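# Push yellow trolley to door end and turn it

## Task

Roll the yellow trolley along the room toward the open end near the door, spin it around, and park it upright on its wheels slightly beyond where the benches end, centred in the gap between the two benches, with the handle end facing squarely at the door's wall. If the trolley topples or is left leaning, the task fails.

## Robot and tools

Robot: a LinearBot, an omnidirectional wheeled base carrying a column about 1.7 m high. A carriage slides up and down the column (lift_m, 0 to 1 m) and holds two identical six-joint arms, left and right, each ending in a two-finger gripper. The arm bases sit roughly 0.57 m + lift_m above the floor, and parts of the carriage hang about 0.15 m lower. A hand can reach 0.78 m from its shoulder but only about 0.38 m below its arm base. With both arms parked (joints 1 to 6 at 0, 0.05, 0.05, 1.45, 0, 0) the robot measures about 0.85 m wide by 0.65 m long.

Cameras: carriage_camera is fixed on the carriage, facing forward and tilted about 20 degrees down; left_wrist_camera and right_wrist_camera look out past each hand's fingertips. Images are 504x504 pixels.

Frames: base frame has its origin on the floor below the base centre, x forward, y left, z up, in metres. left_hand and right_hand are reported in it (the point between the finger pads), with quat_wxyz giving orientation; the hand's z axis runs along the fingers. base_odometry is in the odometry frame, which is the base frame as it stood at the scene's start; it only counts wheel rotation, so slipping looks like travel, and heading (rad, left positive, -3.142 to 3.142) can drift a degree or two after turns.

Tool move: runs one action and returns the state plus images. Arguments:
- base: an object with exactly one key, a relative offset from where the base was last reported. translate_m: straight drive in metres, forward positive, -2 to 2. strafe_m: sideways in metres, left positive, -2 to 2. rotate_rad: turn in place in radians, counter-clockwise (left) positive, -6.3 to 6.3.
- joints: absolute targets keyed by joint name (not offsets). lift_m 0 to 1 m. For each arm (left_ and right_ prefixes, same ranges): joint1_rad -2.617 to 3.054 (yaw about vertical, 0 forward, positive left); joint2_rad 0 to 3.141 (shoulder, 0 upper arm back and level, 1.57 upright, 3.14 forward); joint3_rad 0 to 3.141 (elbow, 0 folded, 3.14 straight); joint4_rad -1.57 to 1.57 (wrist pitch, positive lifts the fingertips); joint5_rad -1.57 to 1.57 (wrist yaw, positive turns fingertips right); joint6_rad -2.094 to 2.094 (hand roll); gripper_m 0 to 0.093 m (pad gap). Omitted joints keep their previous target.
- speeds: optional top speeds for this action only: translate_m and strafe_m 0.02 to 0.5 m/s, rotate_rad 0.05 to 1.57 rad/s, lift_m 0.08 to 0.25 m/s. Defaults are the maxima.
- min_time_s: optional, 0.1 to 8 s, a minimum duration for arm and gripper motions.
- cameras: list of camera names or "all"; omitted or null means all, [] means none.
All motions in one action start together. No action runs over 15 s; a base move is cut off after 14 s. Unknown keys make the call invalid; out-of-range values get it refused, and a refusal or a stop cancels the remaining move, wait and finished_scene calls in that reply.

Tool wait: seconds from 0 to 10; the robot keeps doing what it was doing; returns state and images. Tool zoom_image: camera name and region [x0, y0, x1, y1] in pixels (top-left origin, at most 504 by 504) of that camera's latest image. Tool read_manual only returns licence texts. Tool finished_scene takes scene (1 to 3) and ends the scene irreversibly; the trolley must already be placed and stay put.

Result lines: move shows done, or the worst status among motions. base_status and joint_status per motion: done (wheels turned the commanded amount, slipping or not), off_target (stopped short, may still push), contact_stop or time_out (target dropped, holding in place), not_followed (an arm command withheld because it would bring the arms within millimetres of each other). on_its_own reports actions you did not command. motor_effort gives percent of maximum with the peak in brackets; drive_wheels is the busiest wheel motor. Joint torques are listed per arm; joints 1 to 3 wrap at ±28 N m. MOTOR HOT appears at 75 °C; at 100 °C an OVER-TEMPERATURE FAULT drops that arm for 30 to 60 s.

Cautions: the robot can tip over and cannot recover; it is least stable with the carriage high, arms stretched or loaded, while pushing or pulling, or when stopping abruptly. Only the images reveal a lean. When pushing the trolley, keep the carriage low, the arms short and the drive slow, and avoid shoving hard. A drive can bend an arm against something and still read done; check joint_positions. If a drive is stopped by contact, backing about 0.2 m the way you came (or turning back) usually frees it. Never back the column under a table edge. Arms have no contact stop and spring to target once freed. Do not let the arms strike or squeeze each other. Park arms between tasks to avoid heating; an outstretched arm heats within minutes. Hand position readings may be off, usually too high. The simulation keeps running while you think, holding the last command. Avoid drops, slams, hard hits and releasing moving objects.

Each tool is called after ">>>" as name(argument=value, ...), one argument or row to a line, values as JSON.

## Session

>>> move(
)

Scene clock: 0.00 s.
Joint torques (N m): no reading
base_odometry: x=+0.000 y=+0.000 heading=+0.000
base_status: not commanded
joint_positions: lift_m=+0.300 left_joint1_rad=-0.004 left_joint2_rad=+0.033 left_joint3_rad=+0.056 left_joint4_rad=+1.414 left_joint5_rad=+0.028 left_joint6_rad=+0.008 left_gripper_m=+0.09396 right_joint1_rad=+0.000 right_joint2_rad=+0.051 right_joint3_rad=+0.050 right_joint4_rad=+1.483 right_joint5_rad=+0.016 right_joint6_rad=+0.019 right_gripper_m=+0.09396
joint_status: not commanded
motor_effort: lift_m=+23 drive_wheels=-2
left_hand: x=+0.2647 y=+0.3034 z=+1.3319 quat_wxyz=(+0.998, +0.014, +0.067, +0.001) (m; base frame)
right_hand: x=+0.2556 y=-0.3110 z=+1.3320 quat_wxyz=(+0.999, +0.008, +0.045, +0.009) (m; base frame)
pictures: carriage_camera, left_wrist_camera, right_wrist_camera
camera_calibration:
left_wrist_camera: T_world_to_cam=[[-0.0347605, -0.996677, -0.0736684, 0.403668], [0.749051, 0.0228156, -0.662119, 0.687799], [0.661599, -0.078197, 0.745769, -1.01939], [0, 0, 0, 1]] pos_world=[0.173263, 0.306921, 1.24537]
right_wrist_camera: T_world_to_cam=[[0.00716142, -0.999704, -0.0232344, -0.280098], [0.769555, 0.0203466, -0.638257, 0.666714], [0.638541, -0.0133093, 0.769473, -1.07043], [0, 0, 0, 1]] pos_world=[0.172445, -0.307828, 1.24269]

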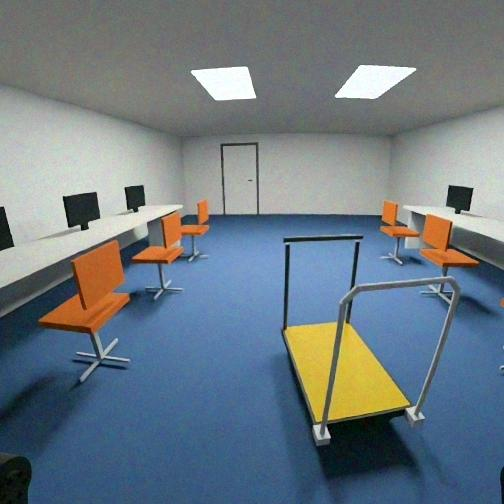

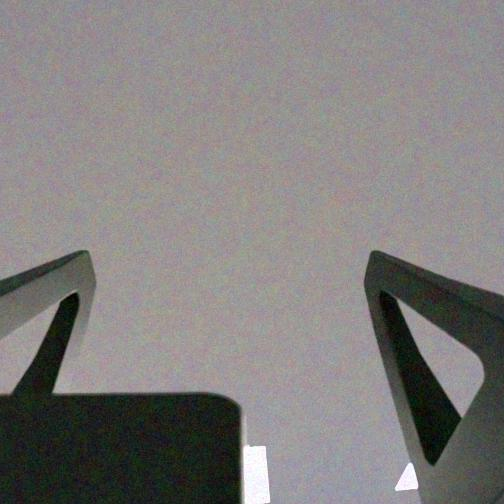

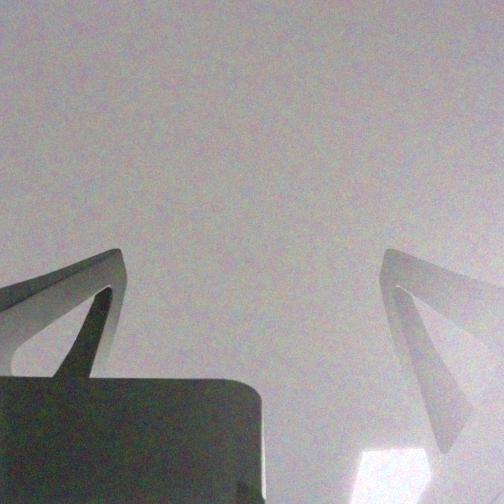

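>>> move(
  base={"rotate_rad":0.135},
  speeds={"rotate_rad":0.5},
  joints={"lift_m":0.0},
  cameras=["carriage_camera"],
)

>>> move(
  base={"strafe_m":-0.68},
  joints={"left_joint1_rad":-0.23,"left_joint2_rad":1.84,"left_joint3_rad":0.44,"left_joint4_rad":1.25,"left_joint5_rad":-0.21,"left_joint6_rad":0,"left_gripper_m":0.093,"right_joint1_rad":0.17,"right_joint2_rad":1.84,"right_joint3_rad":0.44,"right_joint4_rad":1.25,"right_joint5_rad":0.16,"right_joint6_rad":0,"right_gripper_m":0.093},
  min_time_s=2.5,
)

Scene clock: 13.93 s.
Joint torques (N m): left_arm=[-0.38 4.74 6.64 -0.27 0.06 -0.01] | right_arm=[-0.14 4.79 4.37 -0.25 -0.04 -0.04]
move: done
base_odometry: x=+0.000 y=+0.000 heading=+0.135
base_status: done
joint_positions: lift_m=+0.000 left_joint1_rad=-0.004 left_joint2_rad=+0.033 left_joint3_rad=+0.056 left_joint4_rad=+1.414 left_joint5_rad=+0.028 left_joint6_rad=+0.008 left_gripper_m=+0.09396 right_joint1_rad=+0.000 right_joint2_rad=+0.051 right_joint3_rad=+0.050 right_joint4_rad=+1.483 right_joint5_rad=+0.016 right_joint6_rad=+0.019 right_gripper_m=+0.09396
joint_status: all done
motor_effort: lift_m=+20(22) drive_wheels=-4(6)
left_hand: x=+0.2648 y=+0.3034 z=+1.0323 quat_wxyz=(+0.998, +0.014, +0.067, +0.001) (m; base frame)
right_hand: x=+0.2556 y=-0.3110 z=+1.0325 quat_wxyz=(+0.999, +0.008, +0.045, +0.009) (m; base frame)
pictures: carriage_camera
camera_calibration:
carriage_camera: T_world_to_cam=[[0.0345615, -0.999371, -0.00797329, 0.00315483], [-0.31294, -0.00324492, -0.949767, 1.00369], [0.949144, 0.0353205, -0.312855, 0.182114], [0, 0, 0, 1]] pos_world=[0.141134, -0.0000226255, 1.01028]

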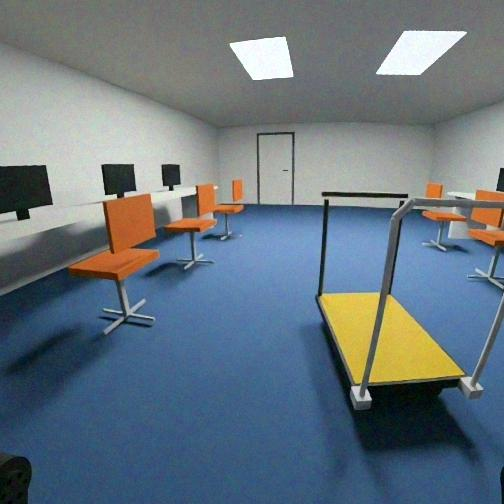

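Scene clock: 17.53 s.
Joint torques (N m): left_arm=[-0.83 -5.29 7.05 2.39 -0.02 -0.1] | right_arm=[0.36 -5.96 5.26 2.57 0.03 -0.1]
move: done
base_odometry: x=+0.092 y=-0.674 heading=+0.135
base_status: done
joint_positions: lift_m=+0.000 left_joint1_rad=-0.226 left_joint2_rad=+1.831 left_joint3_rad=+0.416 left_joint4_rad=+1.243 left_joint5_rad=-0.202 left_joint6_rad=+0.008 left_gripper_m=+0.09308 right_joint1_rad=+0.164 right_joint2_rad=+1.828 right_joint3_rad=+0.414 right_joint4_rad=+1.251 right_joint5_rad=+0.154 right_joint6_rad=+0.007 right_gripper_m=+0.09310
joint_status: all done
motor_effort: lift_m=+20(20) drive_wheels=-4(11)
left_hand: x=+0.6530 y=+0.2471 z=+0.6951 quat_wxyz=(+0.645, +0.024, +0.764, +0.007) (m; base frame)
right_hand: x=+0.6560 y=-0.2651 z=+0.6973 quat_wxyz=(+0.648, -0.010, +0.762, -0.003) (m; base frame)
pictures: carriage_camera, left_wrist_camera, right_wrist_camera
camera_calibration:
carriage_camera: T_world_to_cam=[[0.0345615, -0.999371, -0.00797329, 0.00315483], [-0.31294, -0.00324492, -0.949767, 1.00369], [0.949144, 0.0353205, -0.312855, 0.182114], [0, 0, 0, 1]] pos_world=[0.141134, -0.0000226255, 1.01028]
left_wrist_camera: T_world_to_cam=[[-0.0716585, -0.997413, -0.00561496, 0.291019], [-0.68738, 0.053462, -0.724328, 0.950252], [0.722754, -0.0480446, -0.689433, 0.144409], [0, 0, 0, 1]] pos_world=[0.569665, 0.246402, 0.789488]
right_wrist_camera: T_world_to_cam=[[0.00525807, -0.999576, 0.0286546, -0.286697], [-0.691908, -0.0243249, -0.721576, 0.957605], [0.721967, -0.0160322, -0.691742, 0.126448], [0, 0, 0, 1]] pos_world=[0.572791, -0.261254, 0.786669]

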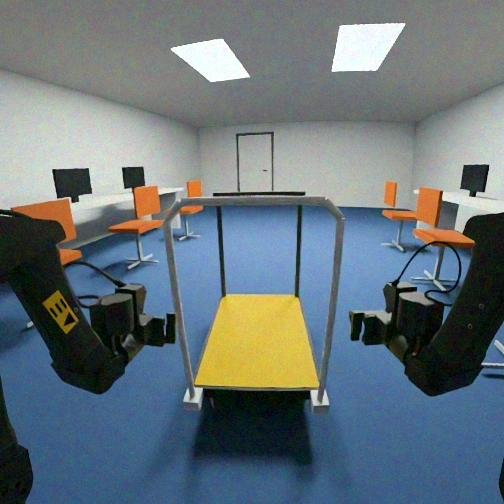

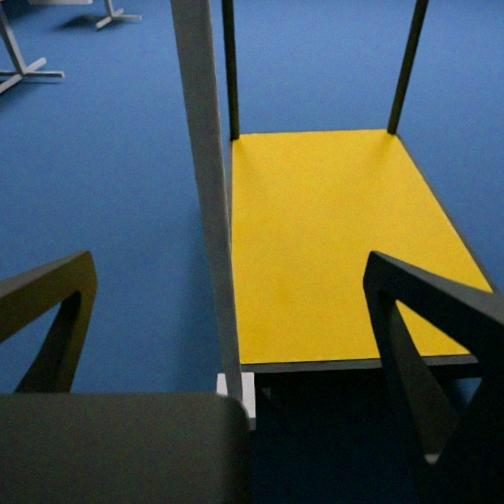

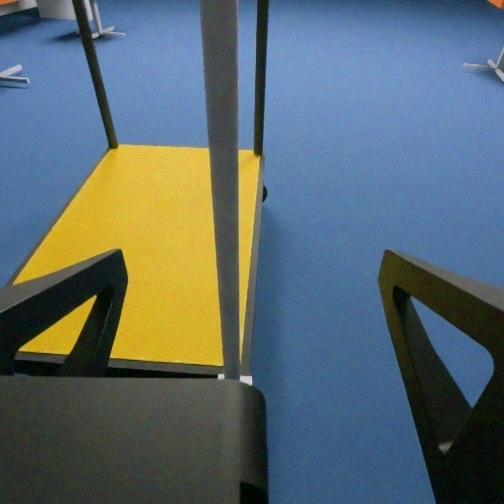

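>>> move(
  base={"strafe_m": 0.015},
  cameras=[],
)

>>> move(
  base={"translate_m": 0.2},
  speeds={"translate_m": 0.15},
)

Scene clock: 24.80 s.
Joint torques (N m): left_arm=[-0.7 -5.29 7.05 2.39 0 -0.1] | right_arm=[0.12 -5.97 5.23 2.57 0.03 -0.1]
move: done
base_odometry: x=+0.090 y=-0.659 heading=+0.136
base_status: done
joint_positions: lift_m=+0.000 left_joint1_rad=-0.227 left_joint2_rad=+1.831 left_joint3_rad=+0.416 left_joint4_rad=+1.243 left_joint5_rad=-0.205 left_joint6_rad=+0.008 left_gripper_m=+0.09308 right_joint1_rad=+0.167 right_joint2_rad=+1.828 right_joint3_rad=+0.414 right_joint4_rad=+1.251 right_joint5_rad=+0.155 right_joint6_rad=+0.007 right_gripper_m=+0.09310
joint_status: not commanded
motor_effort: lift_m=+20(20) drive_wheels=+1(9)
left_hand: x=+0.6530 y=+0.2473 z=+0.6951 quat_wxyz=(+0.645, +0.024, +0.764, +0.008) (m; base frame)
right_hand: x=+0.6558 y=-0.2637 z=+0.6973 quat_wxyz=(+0.648, -0.011, +0.762, -0.003) (m; base frame)
pictures: none
No camera images: "cameras" was empty.

Scene clock: 27.13 s.
Joint torques (N m): left_arm=[-0.69 -5.29 7.05 2.4 0.01 -0.1] | right_arm=[0.06 -5.94 5.23 2.58 0.02 -0.1]
move: done
base_odometry: x=+0.288 y=-0.632 heading=+0.135
base_status: done
joint_positions: lift_m=+0.000 left_joint1_rad=-0.227 left_joint2_rad=+1.831 left_joint3_rad=+0.416 left_joint4_rad=+1.243 left_joint5_rad=-0.205 left_joint6_rad=+0.008 left_gripper_m=+0.09308 right_joint1_rad=+0.167 right_joint2_rad=+1.828 right_joint3_rad=+0.414 right_joint4_rad=+1.251 right_joint5_rad=+0.156 right_joint6_rad=+0.007 right_gripper_m=+0.09310
joint_status: not commanded
motor_effort: lift_m=+20(20) drive_wheels=-4(7)
left_hand: x=+0.6529 y=+0.2473 z=+0.6950 quat_wxyz=(+0.645, +0.024, +0.764, +0.008) (m; base frame)
right_hand: x=+0.6558 y=-0.2638 z=+0.6973 quat_wxyz=(+0.648, -0.011, +0.762, -0.003) (m; base frame)
pictures: carriage_camera, left_wrist_camera, right_wrist_camera
camera_calibration:
carriage_camera: T_world_to_cam=[[0.0345615, -0.999371, -0.00797329, 0.00315483], [-0.31294, -0.00324492, -0.949767, 1.00369], [0.949144, 0.0353205, -0.312855, 0.182114], [0, 0, 0, 1]] pos_world=[0.141134, -0.0000226255, 1.01028]
left_wrist_camera: T_world_to_cam=[[-0.069381, -0.997571, -0.00624034, 0.290251], [-0.687688, 0.0523585, -0.724116, 0.950531], [0.722683, -0.0459485, -0.68965, 0.144107], [0, 0, 0, 1]] pos_world=[0.569664, 0.246399, 0.789489]
right_wrist_camera: T_world_to_cam=[[0.00757643, -0.99954, 0.0293643, -0.287269], [-0.692053, -0.0264378, -0.721362, 0.956785], [0.721807, -0.0148563, -0.691935, 0.127097], [0, 0, 0, 1]] pos_world=[0.572583, -0.259953, 0.786566]

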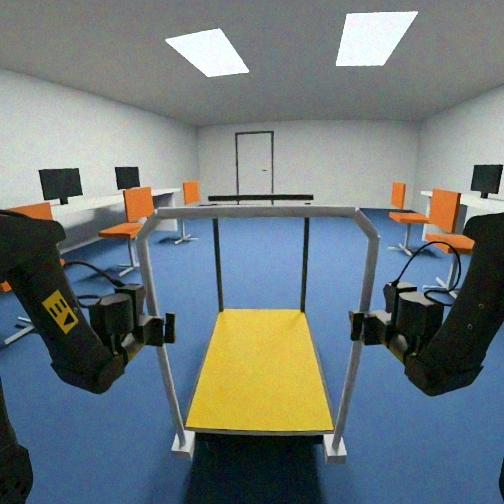

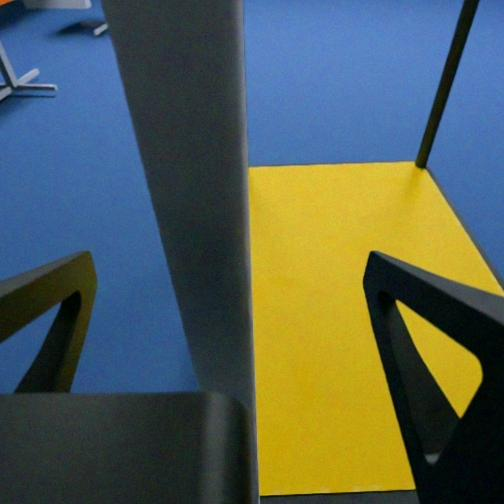

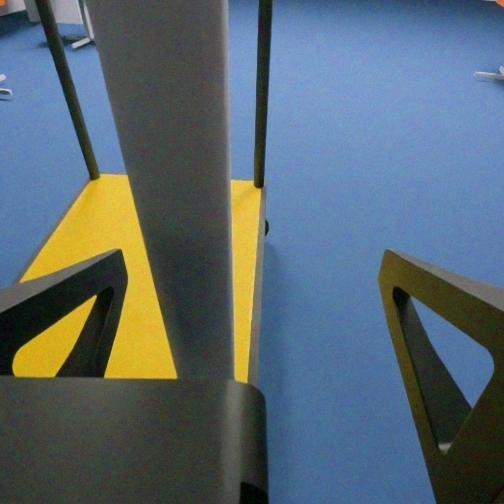

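>>> move(
  base={"strafe_m": 0.018},
  joints={"left_joint1_rad":-0.215,"left_joint5_rad":-0.20,"right_joint1_rad":0.19,"right_joint5_rad":0.17},
  cameras=[],
)

>>> move(
  base={"translate_m": 0.045},
  speeds={"translate_m": 0.08},
)

Scene clock: 31.40 s.
Joint torques (N m): left_arm=[-0.2 -5.29 7.05 2.4 0.08 -0.1] | right_arm=[-0.06 -5.9 5.29 2.58 0.03 -0.1]
move: done
base_odometry: x=+0.286 y=-0.614 heading=+0.135
base_status: done
joint_positions: lift_m=+0.000 left_joint1_rad=-0.217 left_joint2_rad=+1.831 left_joint3_rad=+0.416 left_joint4_rad=+1.243 left_joint5_rad=-0.203 left_joint6_rad=+0.008 left_gripper_m=+0.09308 right_joint1_rad=+0.188 right_joint2_rad=+1.828 right_joint3_rad=+0.414 right_joint4_rad=+1.250 right_joint5_rad=+0.165 right_joint6_rad=+0.006 right_gripper_m=+0.09310
joint_status: all done
motor_effort: lift_m=+20(20) drive_wheels=+1(4)
left_hand: x=+0.6535 y=+0.2508 z=+0.6950 quat_wxyz=(+0.645, +0.021, +0.764, +0.010) (m; base frame)
right_hand: x=+0.6549 y=-0.2568 z=+0.6972 quat_wxyz=(+0.648, -0.016, +0.762, +0.000) (m; base frame)
pictures: none
No camera images: "cameras" was empty.

Scene clock: 32.67 s.
Joint torques (N m): left_arm=[-0.13 -5.24 7.05 2.4 0.08 -0.1] | right_arm=[-0.13 -6 5.15 2.6 0.03 -0.05]
move: done
base_odometry: x=+0.330 y=-0.608 heading=+0.135
base_status: done
joint_positions: lift_m=+0.000 left_joint1_rad=-0.217 left_joint2_rad=+1.831 left_joint3_rad=+0.416 left_joint4_rad=+1.242 left_joint5_rad=-0.203 left_joint6_rad=+0.008 left_gripper_m=+0.09308 right_joint1_rad=+0.190 right_joint2_rad=+1.828 right_joint3_rad=+0.414 right_joint4_rad=+1.249 right_joint5_rad=+0.165 right_joint6_rad=+0.004 right_gripper_m=+0.09310
joint_status: not commanded
motor_effort: lift_m=+20(20) drive_wheels=+1(7)
left_hand: x=+0.6535 y=+0.2507 z=+0.6949 quat_wxyz=(+0.645, +0.021, +0.764, +0.010) (m; base frame)
right_hand: x=+0.6547 y=-0.2560 z=+0.6968 quat_wxyz=(+0.647, -0.017, +0.762, +0.000) (m; base frame)
pictures: carriage_camera, left_wrist_camera, right_wrist_camera
camera_calibration:
carriage_camera: T_world_to_cam=[[0.0345615, -0.999371, -0.00797329, 0.00315483], [-0.31294, -0.00324492, -0.949767, 1.00369], [0.949144, 0.0353205, -0.312855, 0.182114], [0, 0, 0, 1]] pos_world=[0.141134, -0.0000226255, 1.01028]
left_wrist_camera: T_world_to_cam=[[-0.0624631, -0.99803, -0.00589019, 0.289078], [-0.688327, 0.0473519, -0.723854, 0.952121], [0.722706, -0.0411597, -0.689928, 0.142754], [0, 0, 0, 1]] pos_world=[0.570258, 0.249299, 0.789389]
right_wrist_camera: T_world_to_cam=[[0.0207832, -0.99921, 0.0338632, -0.291255], [-0.692812, -0.0388135, -0.720073, 0.952377], [0.720819, -0.00849538, -0.693072, 0.130732], [0, 0, 0, 1]] pos_world=[0.571638, -0.25295, 0.78625]

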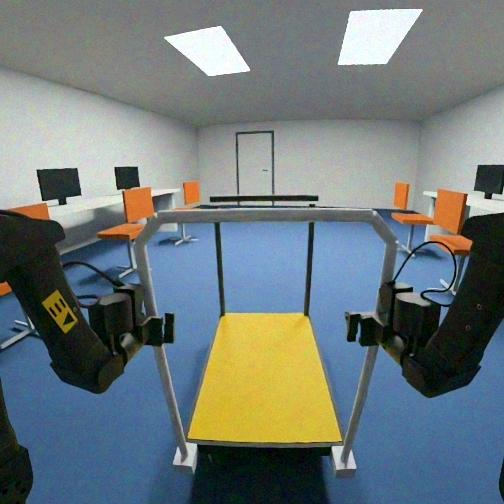

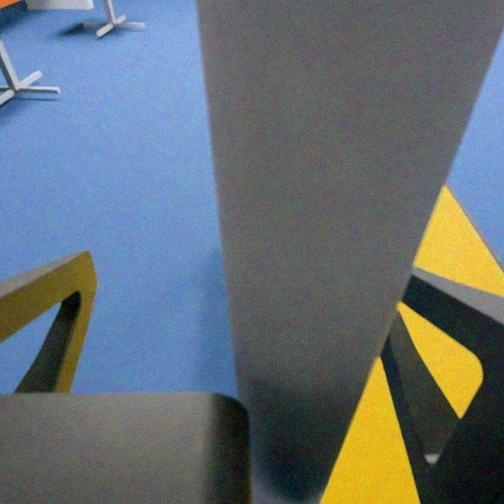

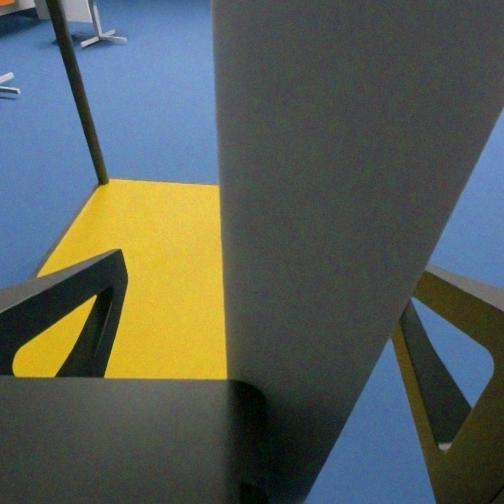

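>>> move(
  base={"strafe_m": -0.02},
  speeds={"strafe_m": 0.08},
  cameras=[],
)

>>> move(
  joints={"left_gripper_m":0.015,"right_gripper_m":0.015},
  min_time_s=2,
)

Scene clock: 38.60 s.
Joint torques (N m): left_arm=[-0.18 -5.29 7.05 2.4 0.08 -0.1] | right_arm=[-0.88 -5.93 5.27 2.55 0.07 -0.05]
move: done
base_odometry: x=+0.333 y=-0.628 heading=+0.136
base_status: done
joint_positions: lift_m=+0.000 left_joint1_rad=-0.217 left_joint2_rad=+1.831 left_joint3_rad=+0.416 left_joint4_rad=+1.242 left_joint5_rad=-0.201 left_joint6_rad=+0.008 left_gripper_m=+0.09308 right_joint1_rad=+0.199 right_joint2_rad=+1.828 right_joint3_rad=+0.414 right_joint4_rad=+1.248 right_joint5_rad=+0.158 right_joint6_rad=+0.001 right_gripper_m=+0.09310
joint_status: not commanded
motor_effort: lift_m=+20(20) drive_wheels=+1(6)
left_hand: x=+0.6535 y=+0.2505 z=+0.6949 quat_wxyz=(+0.644, +0.021, +0.764, +0.010) (m; base frame)
right_hand: x=+0.6541 y=-0.2508 z=+0.6967 quat_wxyz=(+0.647, -0.025, +0.762, +0.004) (m; base frame)
pictures: none
No camera images: "cameras" was empty.

Scene clock: 40.90 s.
Joint torques (N m): left_arm=[-0.36 -5.29 7.04 2.39 0.11 0.4] | right_arm=[-1.25 -5.93 5.26 2.61 0.35 -0.2]
move: off_target
base_odometry: x=+0.333 y=-0.628 heading=+0.136
base_status: not commanded
joint_positions: lift_m=+0.000 left_joint1_rad=-0.215 left_joint2_rad=+1.831 left_joint3_rad=+0.416 left_joint4_rad=+1.243 left_joint5_rad=-0.206 left_joint6_rad=-0.041 left_gripper_m=+0.02187 right_joint1_rad=+0.204 right_joint2_rad=+1.828 right_joint3_rad=+0.414 right_joint4_rad=+1.248 right_joint5_rad=+0.131 right_joint6_rad=+0.017 right_gripper_m=+0.02076
joint_status: left_gripper_m off_target (ended at +0.02190, target +0.01500); right_gripper_m off_target (ended at +0.02078, target +0.01500)
motor_effort: lift_m=+20(20) drive_wheels=+2(2)
left_hand: x=+0.6536 y=+0.2521 z=+0.6950 quat_wxyz=(+0.645, +0.001, +0.764, -0.004) (m; base frame)
right_hand: x=+0.6535 y=-0.2442 z=+0.6964 quat_wxyz=(+0.646, -0.029, +0.763, +0.021) (m; base frame)
pictures: carriage_camera, left_wrist_camera, right_wrist_camera
camera_calibration:
carriage_camera: T_world_to_cam=[[0.0345615, -0.999371, -0.00797329, 0.00315483], [-0.31294, -0.00324492, -0.949767, 1.00369], [0.949144, 0.0353205, -0.312855, 0.182114], [0, 0, 0, 1]] pos_world=[0.141134, -0.0000226255, 1.01028]
left_wrist_camera: T_world_to_cam=[[-0.0490453, -0.99794, 0.0413526, 0.248828], [-0.688625, 0.00379653, -0.725108, 0.964289], [0.723458, -0.0640396, -0.687392, 0.146371], [0, 0, 0, 1]] pos_world=[0.570343, 0.254028, 0.789538]
right_wrist_camera: T_world_to_cam=[[0.0663119, -0.997676, 0.0156873, -0.296088], [-0.692601, -0.0573407, -0.719038, 0.946364], [0.718266, 0.0368158, -0.694794, 0.145354], [0, 0, 0, 1]] pos_world=[0.570684, -0.246486, 0.786108]

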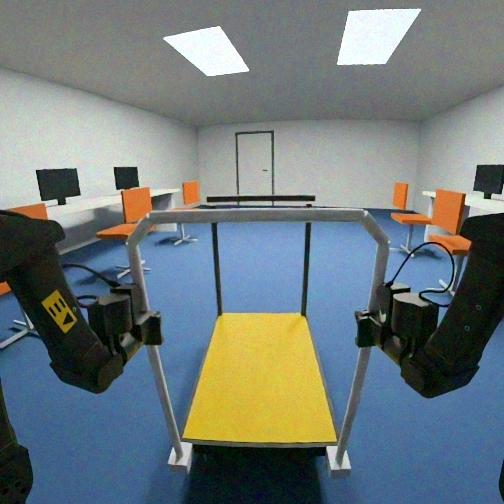

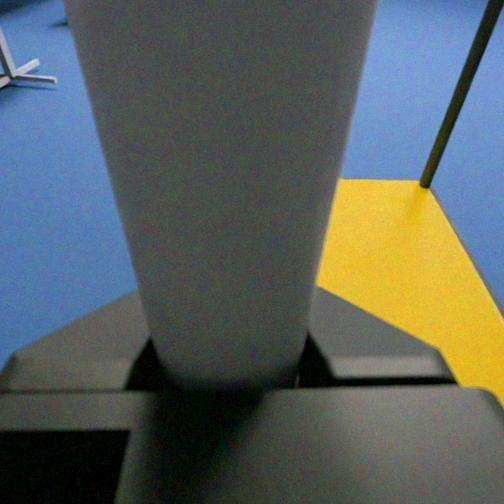

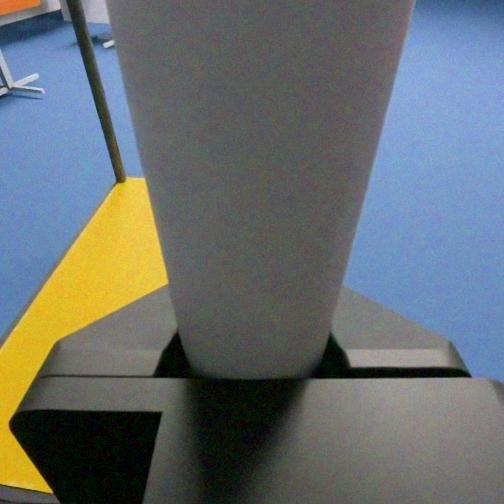

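>>> move(
  base={"rotate_rad": -0.13},
  speeds={"rotate_rad": 0.2},
  cameras=[],
)

>>> move(
  base={"translate_m": 2.0},
  speeds={"translate_m": 0.35},
  cameras=["carriage_camera"],
)

Scene clock: 55.10 s.
Joint torques (N m): left_arm=[-0.75 -7.24 4.34 2.53 0.12 0.48] | right_arm=[-0.72 -7.68 4.22 2.52 0.3 -0.2]
move: done
base_odometry: x=+0.333 y=-0.628 heading=+0.006
base_status: done
joint_positions: lift_m=+0.000 left_joint1_rad=-0.211 left_joint2_rad=+1.850 left_joint3_rad=+0.448 left_joint4_rad=+1.230 left_joint5_rad=-0.208 left_joint6_rad=-0.047 left_gripper_m=+0.02167 right_joint1_rad=+0.197 right_joint2_rad=+1.844 right_joint3_rad=+0.427 right_joint4_rad=+1.255 right_joint5_rad=+0.137 right_joint6_rad=+0.019 right_gripper_m=+0.02073
joint_status: not commanded
motor_effort: lift_m=+20(20) drive_wheels=-8(22)
left_hand: x=+0.6616 y=+0.2525 z=+0.6955 quat_wxyz=(+0.645, -0.004, +0.764, -0.004) (m; base frame)
right_hand: x=+0.6575 y=-0.2473 z=+0.6960 quat_wxyz=(+0.648, -0.024, +0.761, +0.018) (m; base frame)
pictures: none
No camera images: "cameras" was empty.

Scene clock: 62.50 s.
Joint torques (N m): left_arm=[0.47 -7.43 3.74 2.61 0.02 0.46] | right_arm=[-0.13 -6.6 5.27 2.45 0.11 -0.23]
move: done
base_odometry: x=+2.333 y=-0.618 heading=+0.005
base_status: done
joint_positions: lift_m=+0.000 left_joint1_rad=-0.224 left_joint2_rad=+1.851 left_joint3_rad=+0.455 left_joint4_rad=+1.224 left_joint5_rad=-0.197 left_joint6_rad=-0.046 left_gripper_m=+0.02165 right_joint1_rad=+0.190 right_joint2_rad=+1.835 right_joint3_rad=+0.413 right_joint4_rad=+1.261 right_joint5_rad=+0.156 right_joint6_rad=+0.020 right_gripper_m=+0.02073
joint_status: not commanded
motor_effort: lift_m=+20(20) drive_wheels=-6(13)
left_hand: x=+0.6625 y=+0.2449 z=+0.6960 quat_wxyz=(+0.645, +0.005, +0.764, -0.012) (m; base frame)
right_hand: x=+0.6546 y=-0.2541 z=+0.6965 quat_wxyz=(+0.648, -0.014, +0.761, +0.009) (m; base frame)
pictures: carriage_camera
camera_calibration:
carriage_camera: T_world_to_cam=[[0.0345615, -0.999371, -0.00797329, 0.00315483], [-0.31294, -0.00324492, -0.949767, 1.00369], [0.949144, 0.0353205, -0.312855, 0.182114], [0, 0, 0, 1]] pos_world=[0.141134, -0.0000226255, 1.01028]

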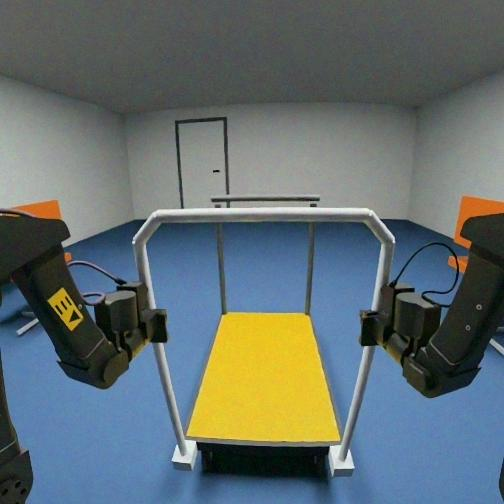

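>>> move(
  base={"translate_m": 2.0},
  speeds={"translate_m": 0.35},
  cameras=["carriage_camera"],
)

>>> move(
  base={"translate_m": 1.4},
  speeds={"translate_m": 0.35},
  cameras=["carriage_camera"],
)

>>> move(
  base={"rotate_rad":1.57},
  speeds={"rotate_rad":0.25},
  cameras=["carriage_camera"],
)

>>> move(
  base={"rotate_rad":1.53},
  speeds={"rotate_rad":0.25},
)

Scene clock: 84.57 s.
Joint torques (N m): left_arm=[0.47 -7.42 3.74 2.62 0.02 0.46] | right_arm=[-0.16 -6.54 5.3 2.45 0.13 -0.23]
move: done
base_odometry: x=+4.333 y=-0.610 heading=+0.004
base_status: done
joint_positions: lift_m=+0.000 left_joint1_rad=-0.224 left_joint2_rad=+1.851 left_joint3_rad=+0.455 left_joint4_rad=+1.224 left_joint5_rad=-0.197 left_joint6_rad=-0.046 left_gripper_m=+0.02165 right_joint1_rad=+0.190 right_joint2_rad=+1.835 right_joint3_rad=+0.413 right_joint4_rad=+1.260 right_joint5_rad=+0.153 right_joint6_rad=+0.020 right_gripper_m=+0.02073
joint_status: not commanded
motor_effort: lift_m=+20(20) drive_wheels=-6(12)
left_hand: x=+0.6625 y=+0.2449 z=+0.6959 quat_wxyz=(+0.645, +0.005, +0.764, -0.012) (m; base frame)
right_hand: x=+0.6546 y=-0.2537 z=+0.6964 quat_wxyz=(+0.648, -0.015, +0.761, +0.010) (m; base frame)
pictures: carriage_camera
camera_calibration:
carriage_camera: T_world_to_cam=[[0.0345615, -0.999371, -0.00797329, 0.00315483], [-0.31294, -0.00324492, -0.949767, 1.00369], [0.949144, 0.0353205, -0.312855, 0.182114], [0, 0, 0, 1]] pos_world=[0.141134, -0.0000226255, 1.01028]

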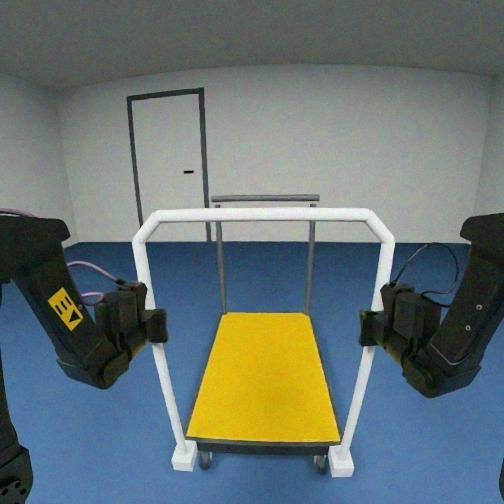

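Scene clock: 90.27 s.
Joint torques (N m): left_arm=[0.47 -7.42 3.89 2.6 0.06 0.46] | right_arm=[-0.14 -6.53 5.3 2.46 0.14 -0.23]
move: done
base_odometry: x=+5.733 y=-0.604 heading=+0.004
base_status: done
joint_positions: lift_m=+0.000 left_joint1_rad=-0.224 left_joint2_rad=+1.851 left_joint3_rad=+0.453 left_joint4_rad=+1.225 left_joint5_rad=-0.201 left_joint6_rad=-0.046 left_gripper_m=+0.02165 right_joint1_rad=+0.190 right_joint2_rad=+1.835 right_joint3_rad=+0.413 right_joint4_rad=+1.260 right_joint5_rad=+0.152 right_joint6_rad=+0.020 right_gripper_m=+0.02073
joint_status: not commanded
motor_effort: lift_m=+20(20) drive_wheels=-6(11)
left_hand: x=+0.6621 y=+0.2457 z=+0.6956 quat_wxyz=(+0.645, +0.003, +0.764, -0.010) (m; base frame)
right_hand: x=+0.6546 y=-0.2534 z=+0.6963 quat_wxyz=(+0.648, -0.016, +0.761, +0.010) (m; base frame)
pictures: carriage_camera
camera_calibration:
carriage_camera: T_world_to_cam=[[0.0345615, -0.999371, -0.00797329, 0.00315483], [-0.31294, -0.00324492, -0.949767, 1.00369], [0.949144, 0.0353205, -0.312855, 0.182114], [0, 0, 0, 1]] pos_world=[0.141134, -0.0000226255, 1.01028]

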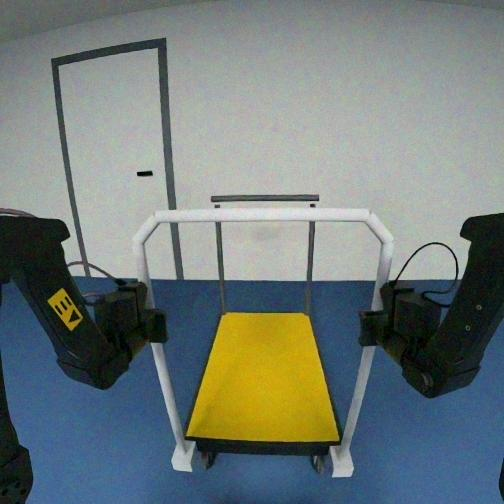

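Scene clock: 97.47 s.
Joint torques (N m): left_arm=[-0.9 -6.71 5.59 2.38 -0.03 0.44] | right_arm=[-0.95 -9.65 1.87 2.63 0.1 -0.24]
move: done
base_odometry: x=+5.734 y=-0.605 heading=+1.574
base_status: done
joint_positions: lift_m=+0.000 left_joint1_rad=-0.210 left_joint2_rad=+1.845 left_joint3_rad=+0.433 left_joint4_rad=+1.244 left_joint5_rad=-0.191 left_joint6_rad=-0.044 left_gripper_m=+0.02166 right_joint1_rad=+0.199 right_joint2_rad=+1.862 right_joint3_rad=+0.457 right_joint4_rad=+1.244 right_joint5_rad=+0.157 right_joint6_rad=+0.022 right_gripper_m=+0.02072
joint_status: not commanded
motor_effort: lift_m=+20(20) drive_wheels=+2(19)
left_hand: x=+0.6582 y=+0.2508 z=+0.6954 quat_wxyz=(+0.646, +0.002, +0.763, -0.009) (m; base frame)
right_hand: x=+0.6649 y=-0.2483 z=+0.6967 quat_wxyz=(+0.649, -0.017, +0.761, +0.012) (m; base frame)
pictures: carriage_camera
camera_calibration:
carriage_camera: T_world_to_cam=[[0.0345615, -0.999371, -0.00797329, 0.00315483], [-0.31294, -0.00324492, -0.949767, 1.00369], [0.949144, 0.0353205, -0.312855, 0.182114], [0, 0, 0, 1]] pos_world=[0.141134, -0.0000226255, 1.01028]

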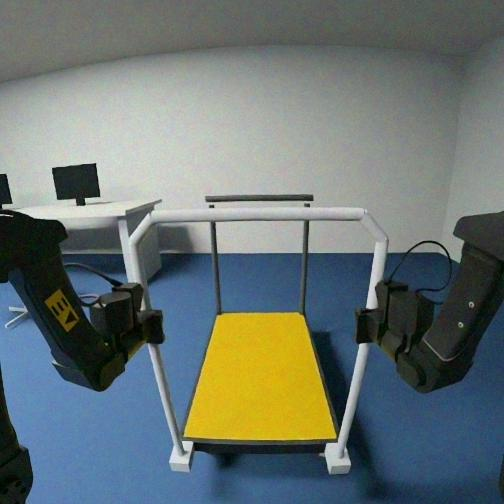

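Scene clock: 104.47 s.
Joint torques (N m): left_arm=[-0.92 -6.79 5.59 2.37 -0.04 0.44] | right_arm=[-0.92 -9.63 1.89 2.71 0.11 -0.24]
move: done
base_odometry: x=+5.734 y=-0.604 heading=+3.104
base_status: done
joint_positions: lift_m=+0.000 left_joint1_rad=-0.209 left_joint2_rad=+1.845 left_joint3_rad=+0.433 left_joint4_rad=+1.245 left_joint5_rad=-0.190 left_joint6_rad=-0.044 left_gripper_m=+0.02167 right_joint1_rad=+0.200 right_joint2_rad=+1.862 right_joint3_rad=+0.457 right_joint4_rad=+1.244 right_joint5_rad=+0.157 right_joint6_rad=+0.022 right_gripper_m=+0.02071
joint_status: not commanded
motor_effort: lift_m=+20(20) drive_wheels=+2(20)
left_hand: x=+0.6583 y=+0.2510 z=+0.6954 quat_wxyz=(+0.646, +0.002, +0.763, -0.009) (m; base frame)
right_hand: x=+0.6648 y=-0.2481 z=+0.6967 quat_wxyz=(+0.649, -0.017, +0.761, +0.012) (m; base frame)
pictures: carriage_camera, left_wrist_camera, right_wrist_camera
camera_calibration:
carriage_camera: T_world_to_cam=[[0.0345615, -0.999371, -0.00797329, 0.00315483], [-0.31294, -0.00324492, -0.949767, 1.00369], [0.949144, 0.0353205, -0.312855, 0.182114], [0, 0, 0, 1]] pos_world=[0.141134, -0.0000226255, 1.01028]
left_wrist_camera: T_world_to_cam=[[-0.0582768, -0.997139, 0.0481455, 0.249103], [-0.685532, 0.00491344, -0.728026, 0.967553], [0.725707, -0.0754323, -0.683857, 0.142017], [0, 0, 0, 1]] pos_world=[0.574742, 0.254349, 0.78953]
right_wrist_camera: T_world_to_cam=[[0.0360455, -0.999248, 0.0142874, -0.280099], [-0.688965, -0.0352038, -0.72394, 0.960642], [0.723898, 0.0162512, -0.689715, 0.125225], [0, 0, 0, 1]] pos_world=[0.581295, -0.248105, 0.785819]

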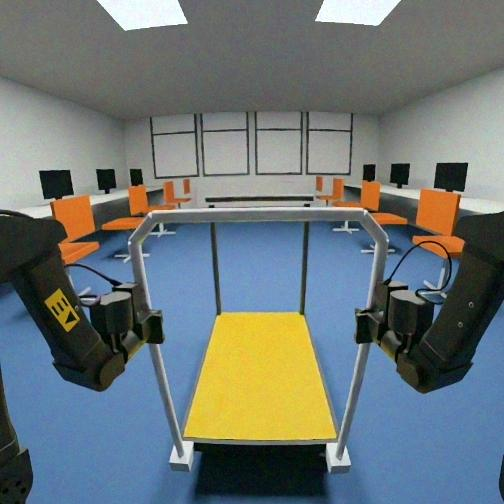

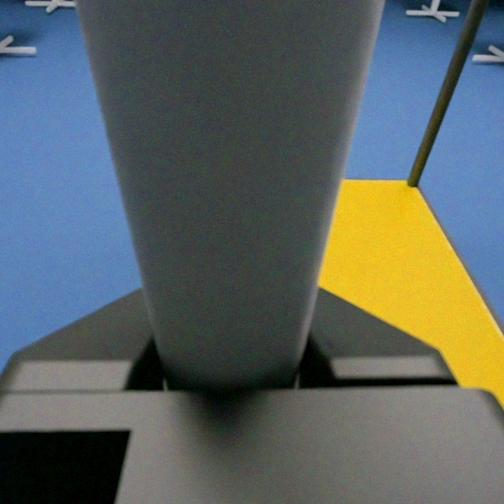

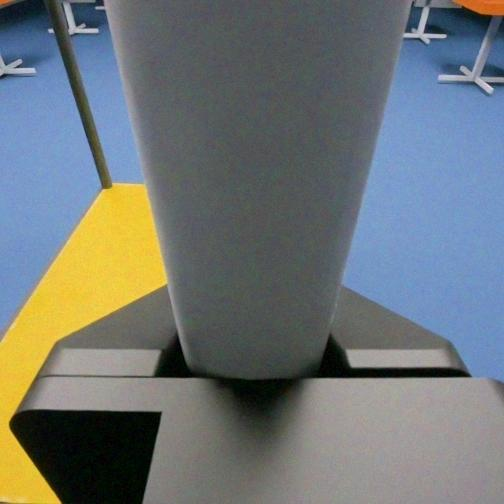

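>>> zoom_image(
  camera="carriage_camera",
  region=[100, 90, 260, 250],
)

>>> zoom_image(
  camera="carriage_camera",
  region=[250, 90, 410, 250],
)

Scaled by 3.150.

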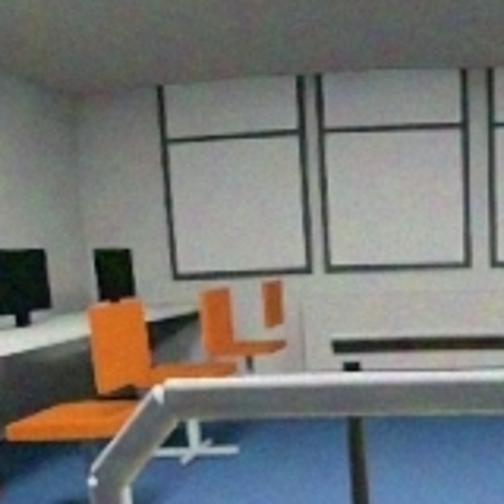

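Scaled by 3.150.

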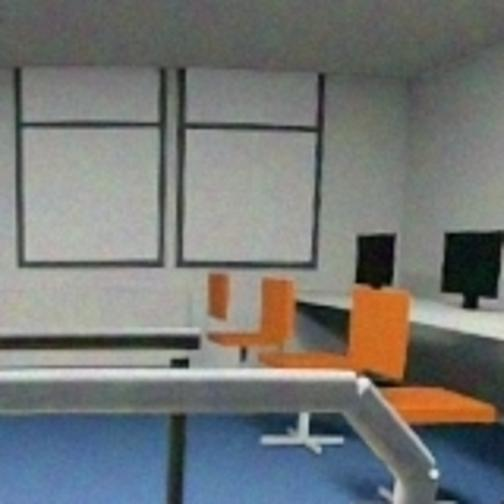

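>>> move(
  base={"rotate_rad":0.04},
  speeds={"rotate_rad":0.1},
  cameras=[],
)

>>> move(
  base={"translate_m":-0.64},
  speeds={"translate_m":0.2},
  cameras=["carriage_camera"],
)

Scene clock: 152.47 s.
Joint torques (N m): left_arm=[-0.28 -7.49 5.04 2.34 -0.05 0.44] | right_arm=[-0.69 -8.98 2.37 2.65 0.08 -0.25]
move: done
base_odometry: x=+5.733 y=-0.604 heading=-3.140
base_status: done
joint_positions: lift_m=+0.000 left_joint1_rad=-0.216 left_joint2_rad=+1.853 left_joint3_rad=+0.439 left_joint4_rad=+1.247 left_joint5_rad=-0.189 left_joint6_rad=-0.044 left_gripper_m=+0.02167 right_joint1_rad=+0.197 right_joint2_rad=+1.856 right_joint3_rad=+0.451 right_joint4_rad=+1.244 right_joint5_rad=+0.160 right_joint6_rad=+0.022 right_gripper_m=+0.02071
joint_status: not commanded
motor_effort: lift_m=+20(20) drive_wheels=+2(12)
left_hand: x=+0.6596 y=+0.2474 z=+0.6952 quat_wxyz=(+0.647, +0.005, +0.762, -0.012) (m; base frame)
right_hand: x=+0.6635 y=-0.2502 z=+0.6969 quat_wxyz=(+0.649, -0.015, +0.761, +0.010) (m; base frame)
pictures: none
No camera images: "cameras" was empty.

Scene clock: 156.77 s.
Joint torques (N m): left_arm=[-0.69 -6.56 6.56 2.22 0.04 0.44] | right_arm=[-1.18 -9.18 1.98 2.72 0.2 -0.23]
move: done
base_odometry: x=+6.374 y=-0.602 heading=-3.139
base_status: done
joint_positions: lift_m=+0.000 left_joint1_rad=-0.212 left_joint2_rad=+1.844 left_joint3_rad=+0.421 left_joint4_rad=+1.257 left_joint5_rad=-0.199 left_joint6_rad=-0.044 left_gripper_m=+0.02167 right_joint1_rad=+0.203 right_joint2_rad=+1.857 right_joint3_rad=+0.456 right_joint4_rad=+1.237 right_joint5_rad=+0.147 right_joint6_rad=+0.021 right_gripper_m=+0.02071
joint_status: not commanded
motor_effort: lift_m=+20(20) drive_wheels=-7(11)
left_hand: x=+0.6555 y=+0.2519 z=+0.6950 quat_wxyz=(+0.647, +0.000, +0.762, -0.007) (m; base frame)
right_hand: x=+0.6640 y=-0.2451 z=+0.6964 quat_wxyz=(+0.647, -0.022, +0.762, +0.017) (m; base frame)
pictures: carriage_camera
camera_calibration:
carriage_camera: T_world_to_cam=[[0.0345615, -0.999371, -0.00797329, 0.00315483], [-0.31294, -0.00324492, -0.949767, 1.00369], [0.949144, 0.0353205, -0.312855, 0.182114], [0, 0, 0, 1]] pos_world=[0.141134, -0.0000226255, 1.01028]

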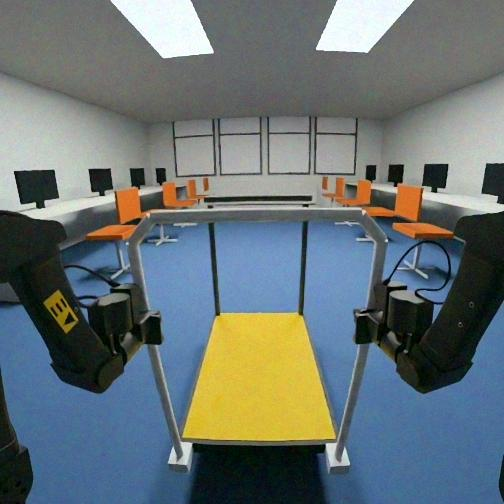

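>>> move(
  joints={"left_gripper_m":0.093,"right_gripper_m":0.093},
  min_time_s=2,
  cameras=[],
)

>>> move(
  base={"translate_m":-0.3},
  speeds={"translate_m":0.15},
)

Scene clock: 163.73 s.
Joint torques (N m): left_arm=[-0.69 -6.57 6.54 2.35 0.08 0.1] | right_arm=[-0.61 -9.14 2.36 2.72 0.05 -0.1]
move: done
base_odometry: x=+6.373 y=-0.602 heading=-3.139
base_status: not commanded
joint_positions: lift_m=+0.000 left_joint1_rad=-0.212 left_joint2_rad=+1.844 left_joint3_rad=+0.421 left_joint4_rad=+1.246 left_joint5_rad=-0.203 left_joint6_rad=-0.010 left_gripper_m=+0.09294 right_joint1_rad=+0.196 right_joint2_rad=+1.857 right_joint3_rad=+0.451 right_joint4_rad=+1.237 right_joint5_rad=+0.163 right_joint6_rad=+0.007 right_gripper_m=+0.09292
joint_status: all done
motor_effort: lift_m=+20(20) drive_wheels=-5(7)
left_hand: x=+0.6551 y=+0.2528 z=+0.6925 quat_wxyz=(+0.643, +0.012, +0.766, +0.006) (m; base frame)
right_hand: x=+0.6633 y=-0.2511 z=+0.6947 quat_wxyz=(+0.646, -0.020, +0.763, +0.003) (m; base frame)
pictures: none
No camera images: "cameras" was empty.

Scene clock: 166.63 s.
Joint torques (N m): left_arm=[-0.69 -6.58 6.56 2.37 0.08 0.1] | right_arm=[-0.58 -9.17 2.33 2.73 0.05 -0.11]
move: done
base_odometry: x=+6.674 y=-0.601 heading=-3.138
base_status: done
joint_positions: lift_m=+0.000 left_joint1_rad=-0.212 left_joint2_rad=+1.844 left_joint3_rad=+0.421 left_joint4_rad=+1.244 left_joint5_rad=-0.203 left_joint6_rad=-0.010 left_gripper_m=+0.09294 right_joint1_rad=+0.196 right_joint2_rad=+1.857 right_joint3_rad=+0.451 right_joint4_rad=+1.237 right_joint5_rad=+0.163 right_joint6_rad=+0.007 right_gripper_m=+0.09292
joint_status: not commanded
motor_effort: lift_m=+20(20) drive_wheels=-6(9)
left_hand: x=+0.6550 y=+0.2528 z=+0.6919 quat_wxyz=(+0.642, +0.012, +0.766, +0.007) (m; base frame)
right_hand: x=+0.6633 y=-0.2514 z=+0.6947 quat_wxyz=(+0.646, -0.019, +0.763, +0.003) (m; base frame)
pictures: carriage_camera, left_wrist_camera, right_wrist_camera
camera_calibration:
carriage_camera: T_world_to_cam=[[0.0345615, -0.999371, -0.00797329, 0.00315483], [-0.31294, -0.00324492, -0.949767, 1.00369], [0.949144, 0.0353205, -0.312855, 0.182114], [0, 0, 0, 1]] pos_world=[0.141134, -0.0000226255, 1.01028]
left_wrist_camera: T_world_to_cam=[[-0.0536518, -0.998497, 0.0111693, 0.273785], [-0.692782, 0.0291647, -0.720557, 0.956154], [0.719148, -0.0463971, -0.693306, 0.145631], [0, 0, 0, 1]] pos_world=[0.572365, 0.252245, 0.786873]
right_wrist_camera: T_world_to_cam=[[0.0283964, -0.999113, 0.0311014, -0.2898], [-0.694975, -0.0420967, -0.7178, 0.956033], [0.718473, -0.00123177, -0.695554, 0.128246], [0, 0, 0, 1]] pos_world=[0.580508, -0.249139, 0.784456]

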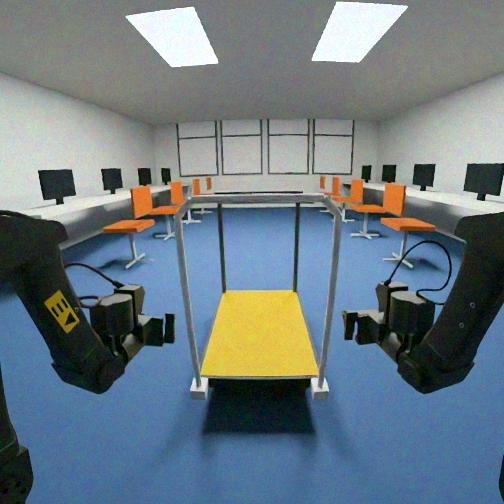

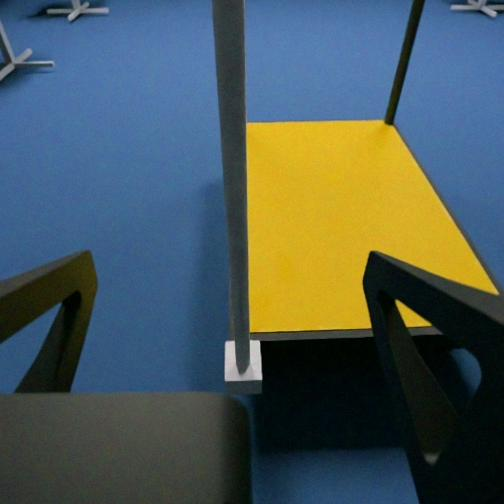

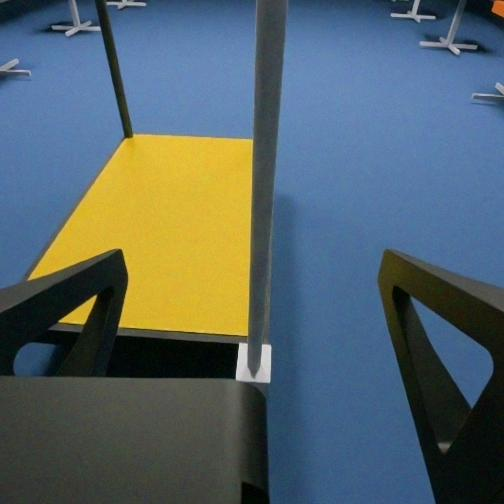

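>>> finished_scene(
  scene=2,
)

The scene is finished: the task was done.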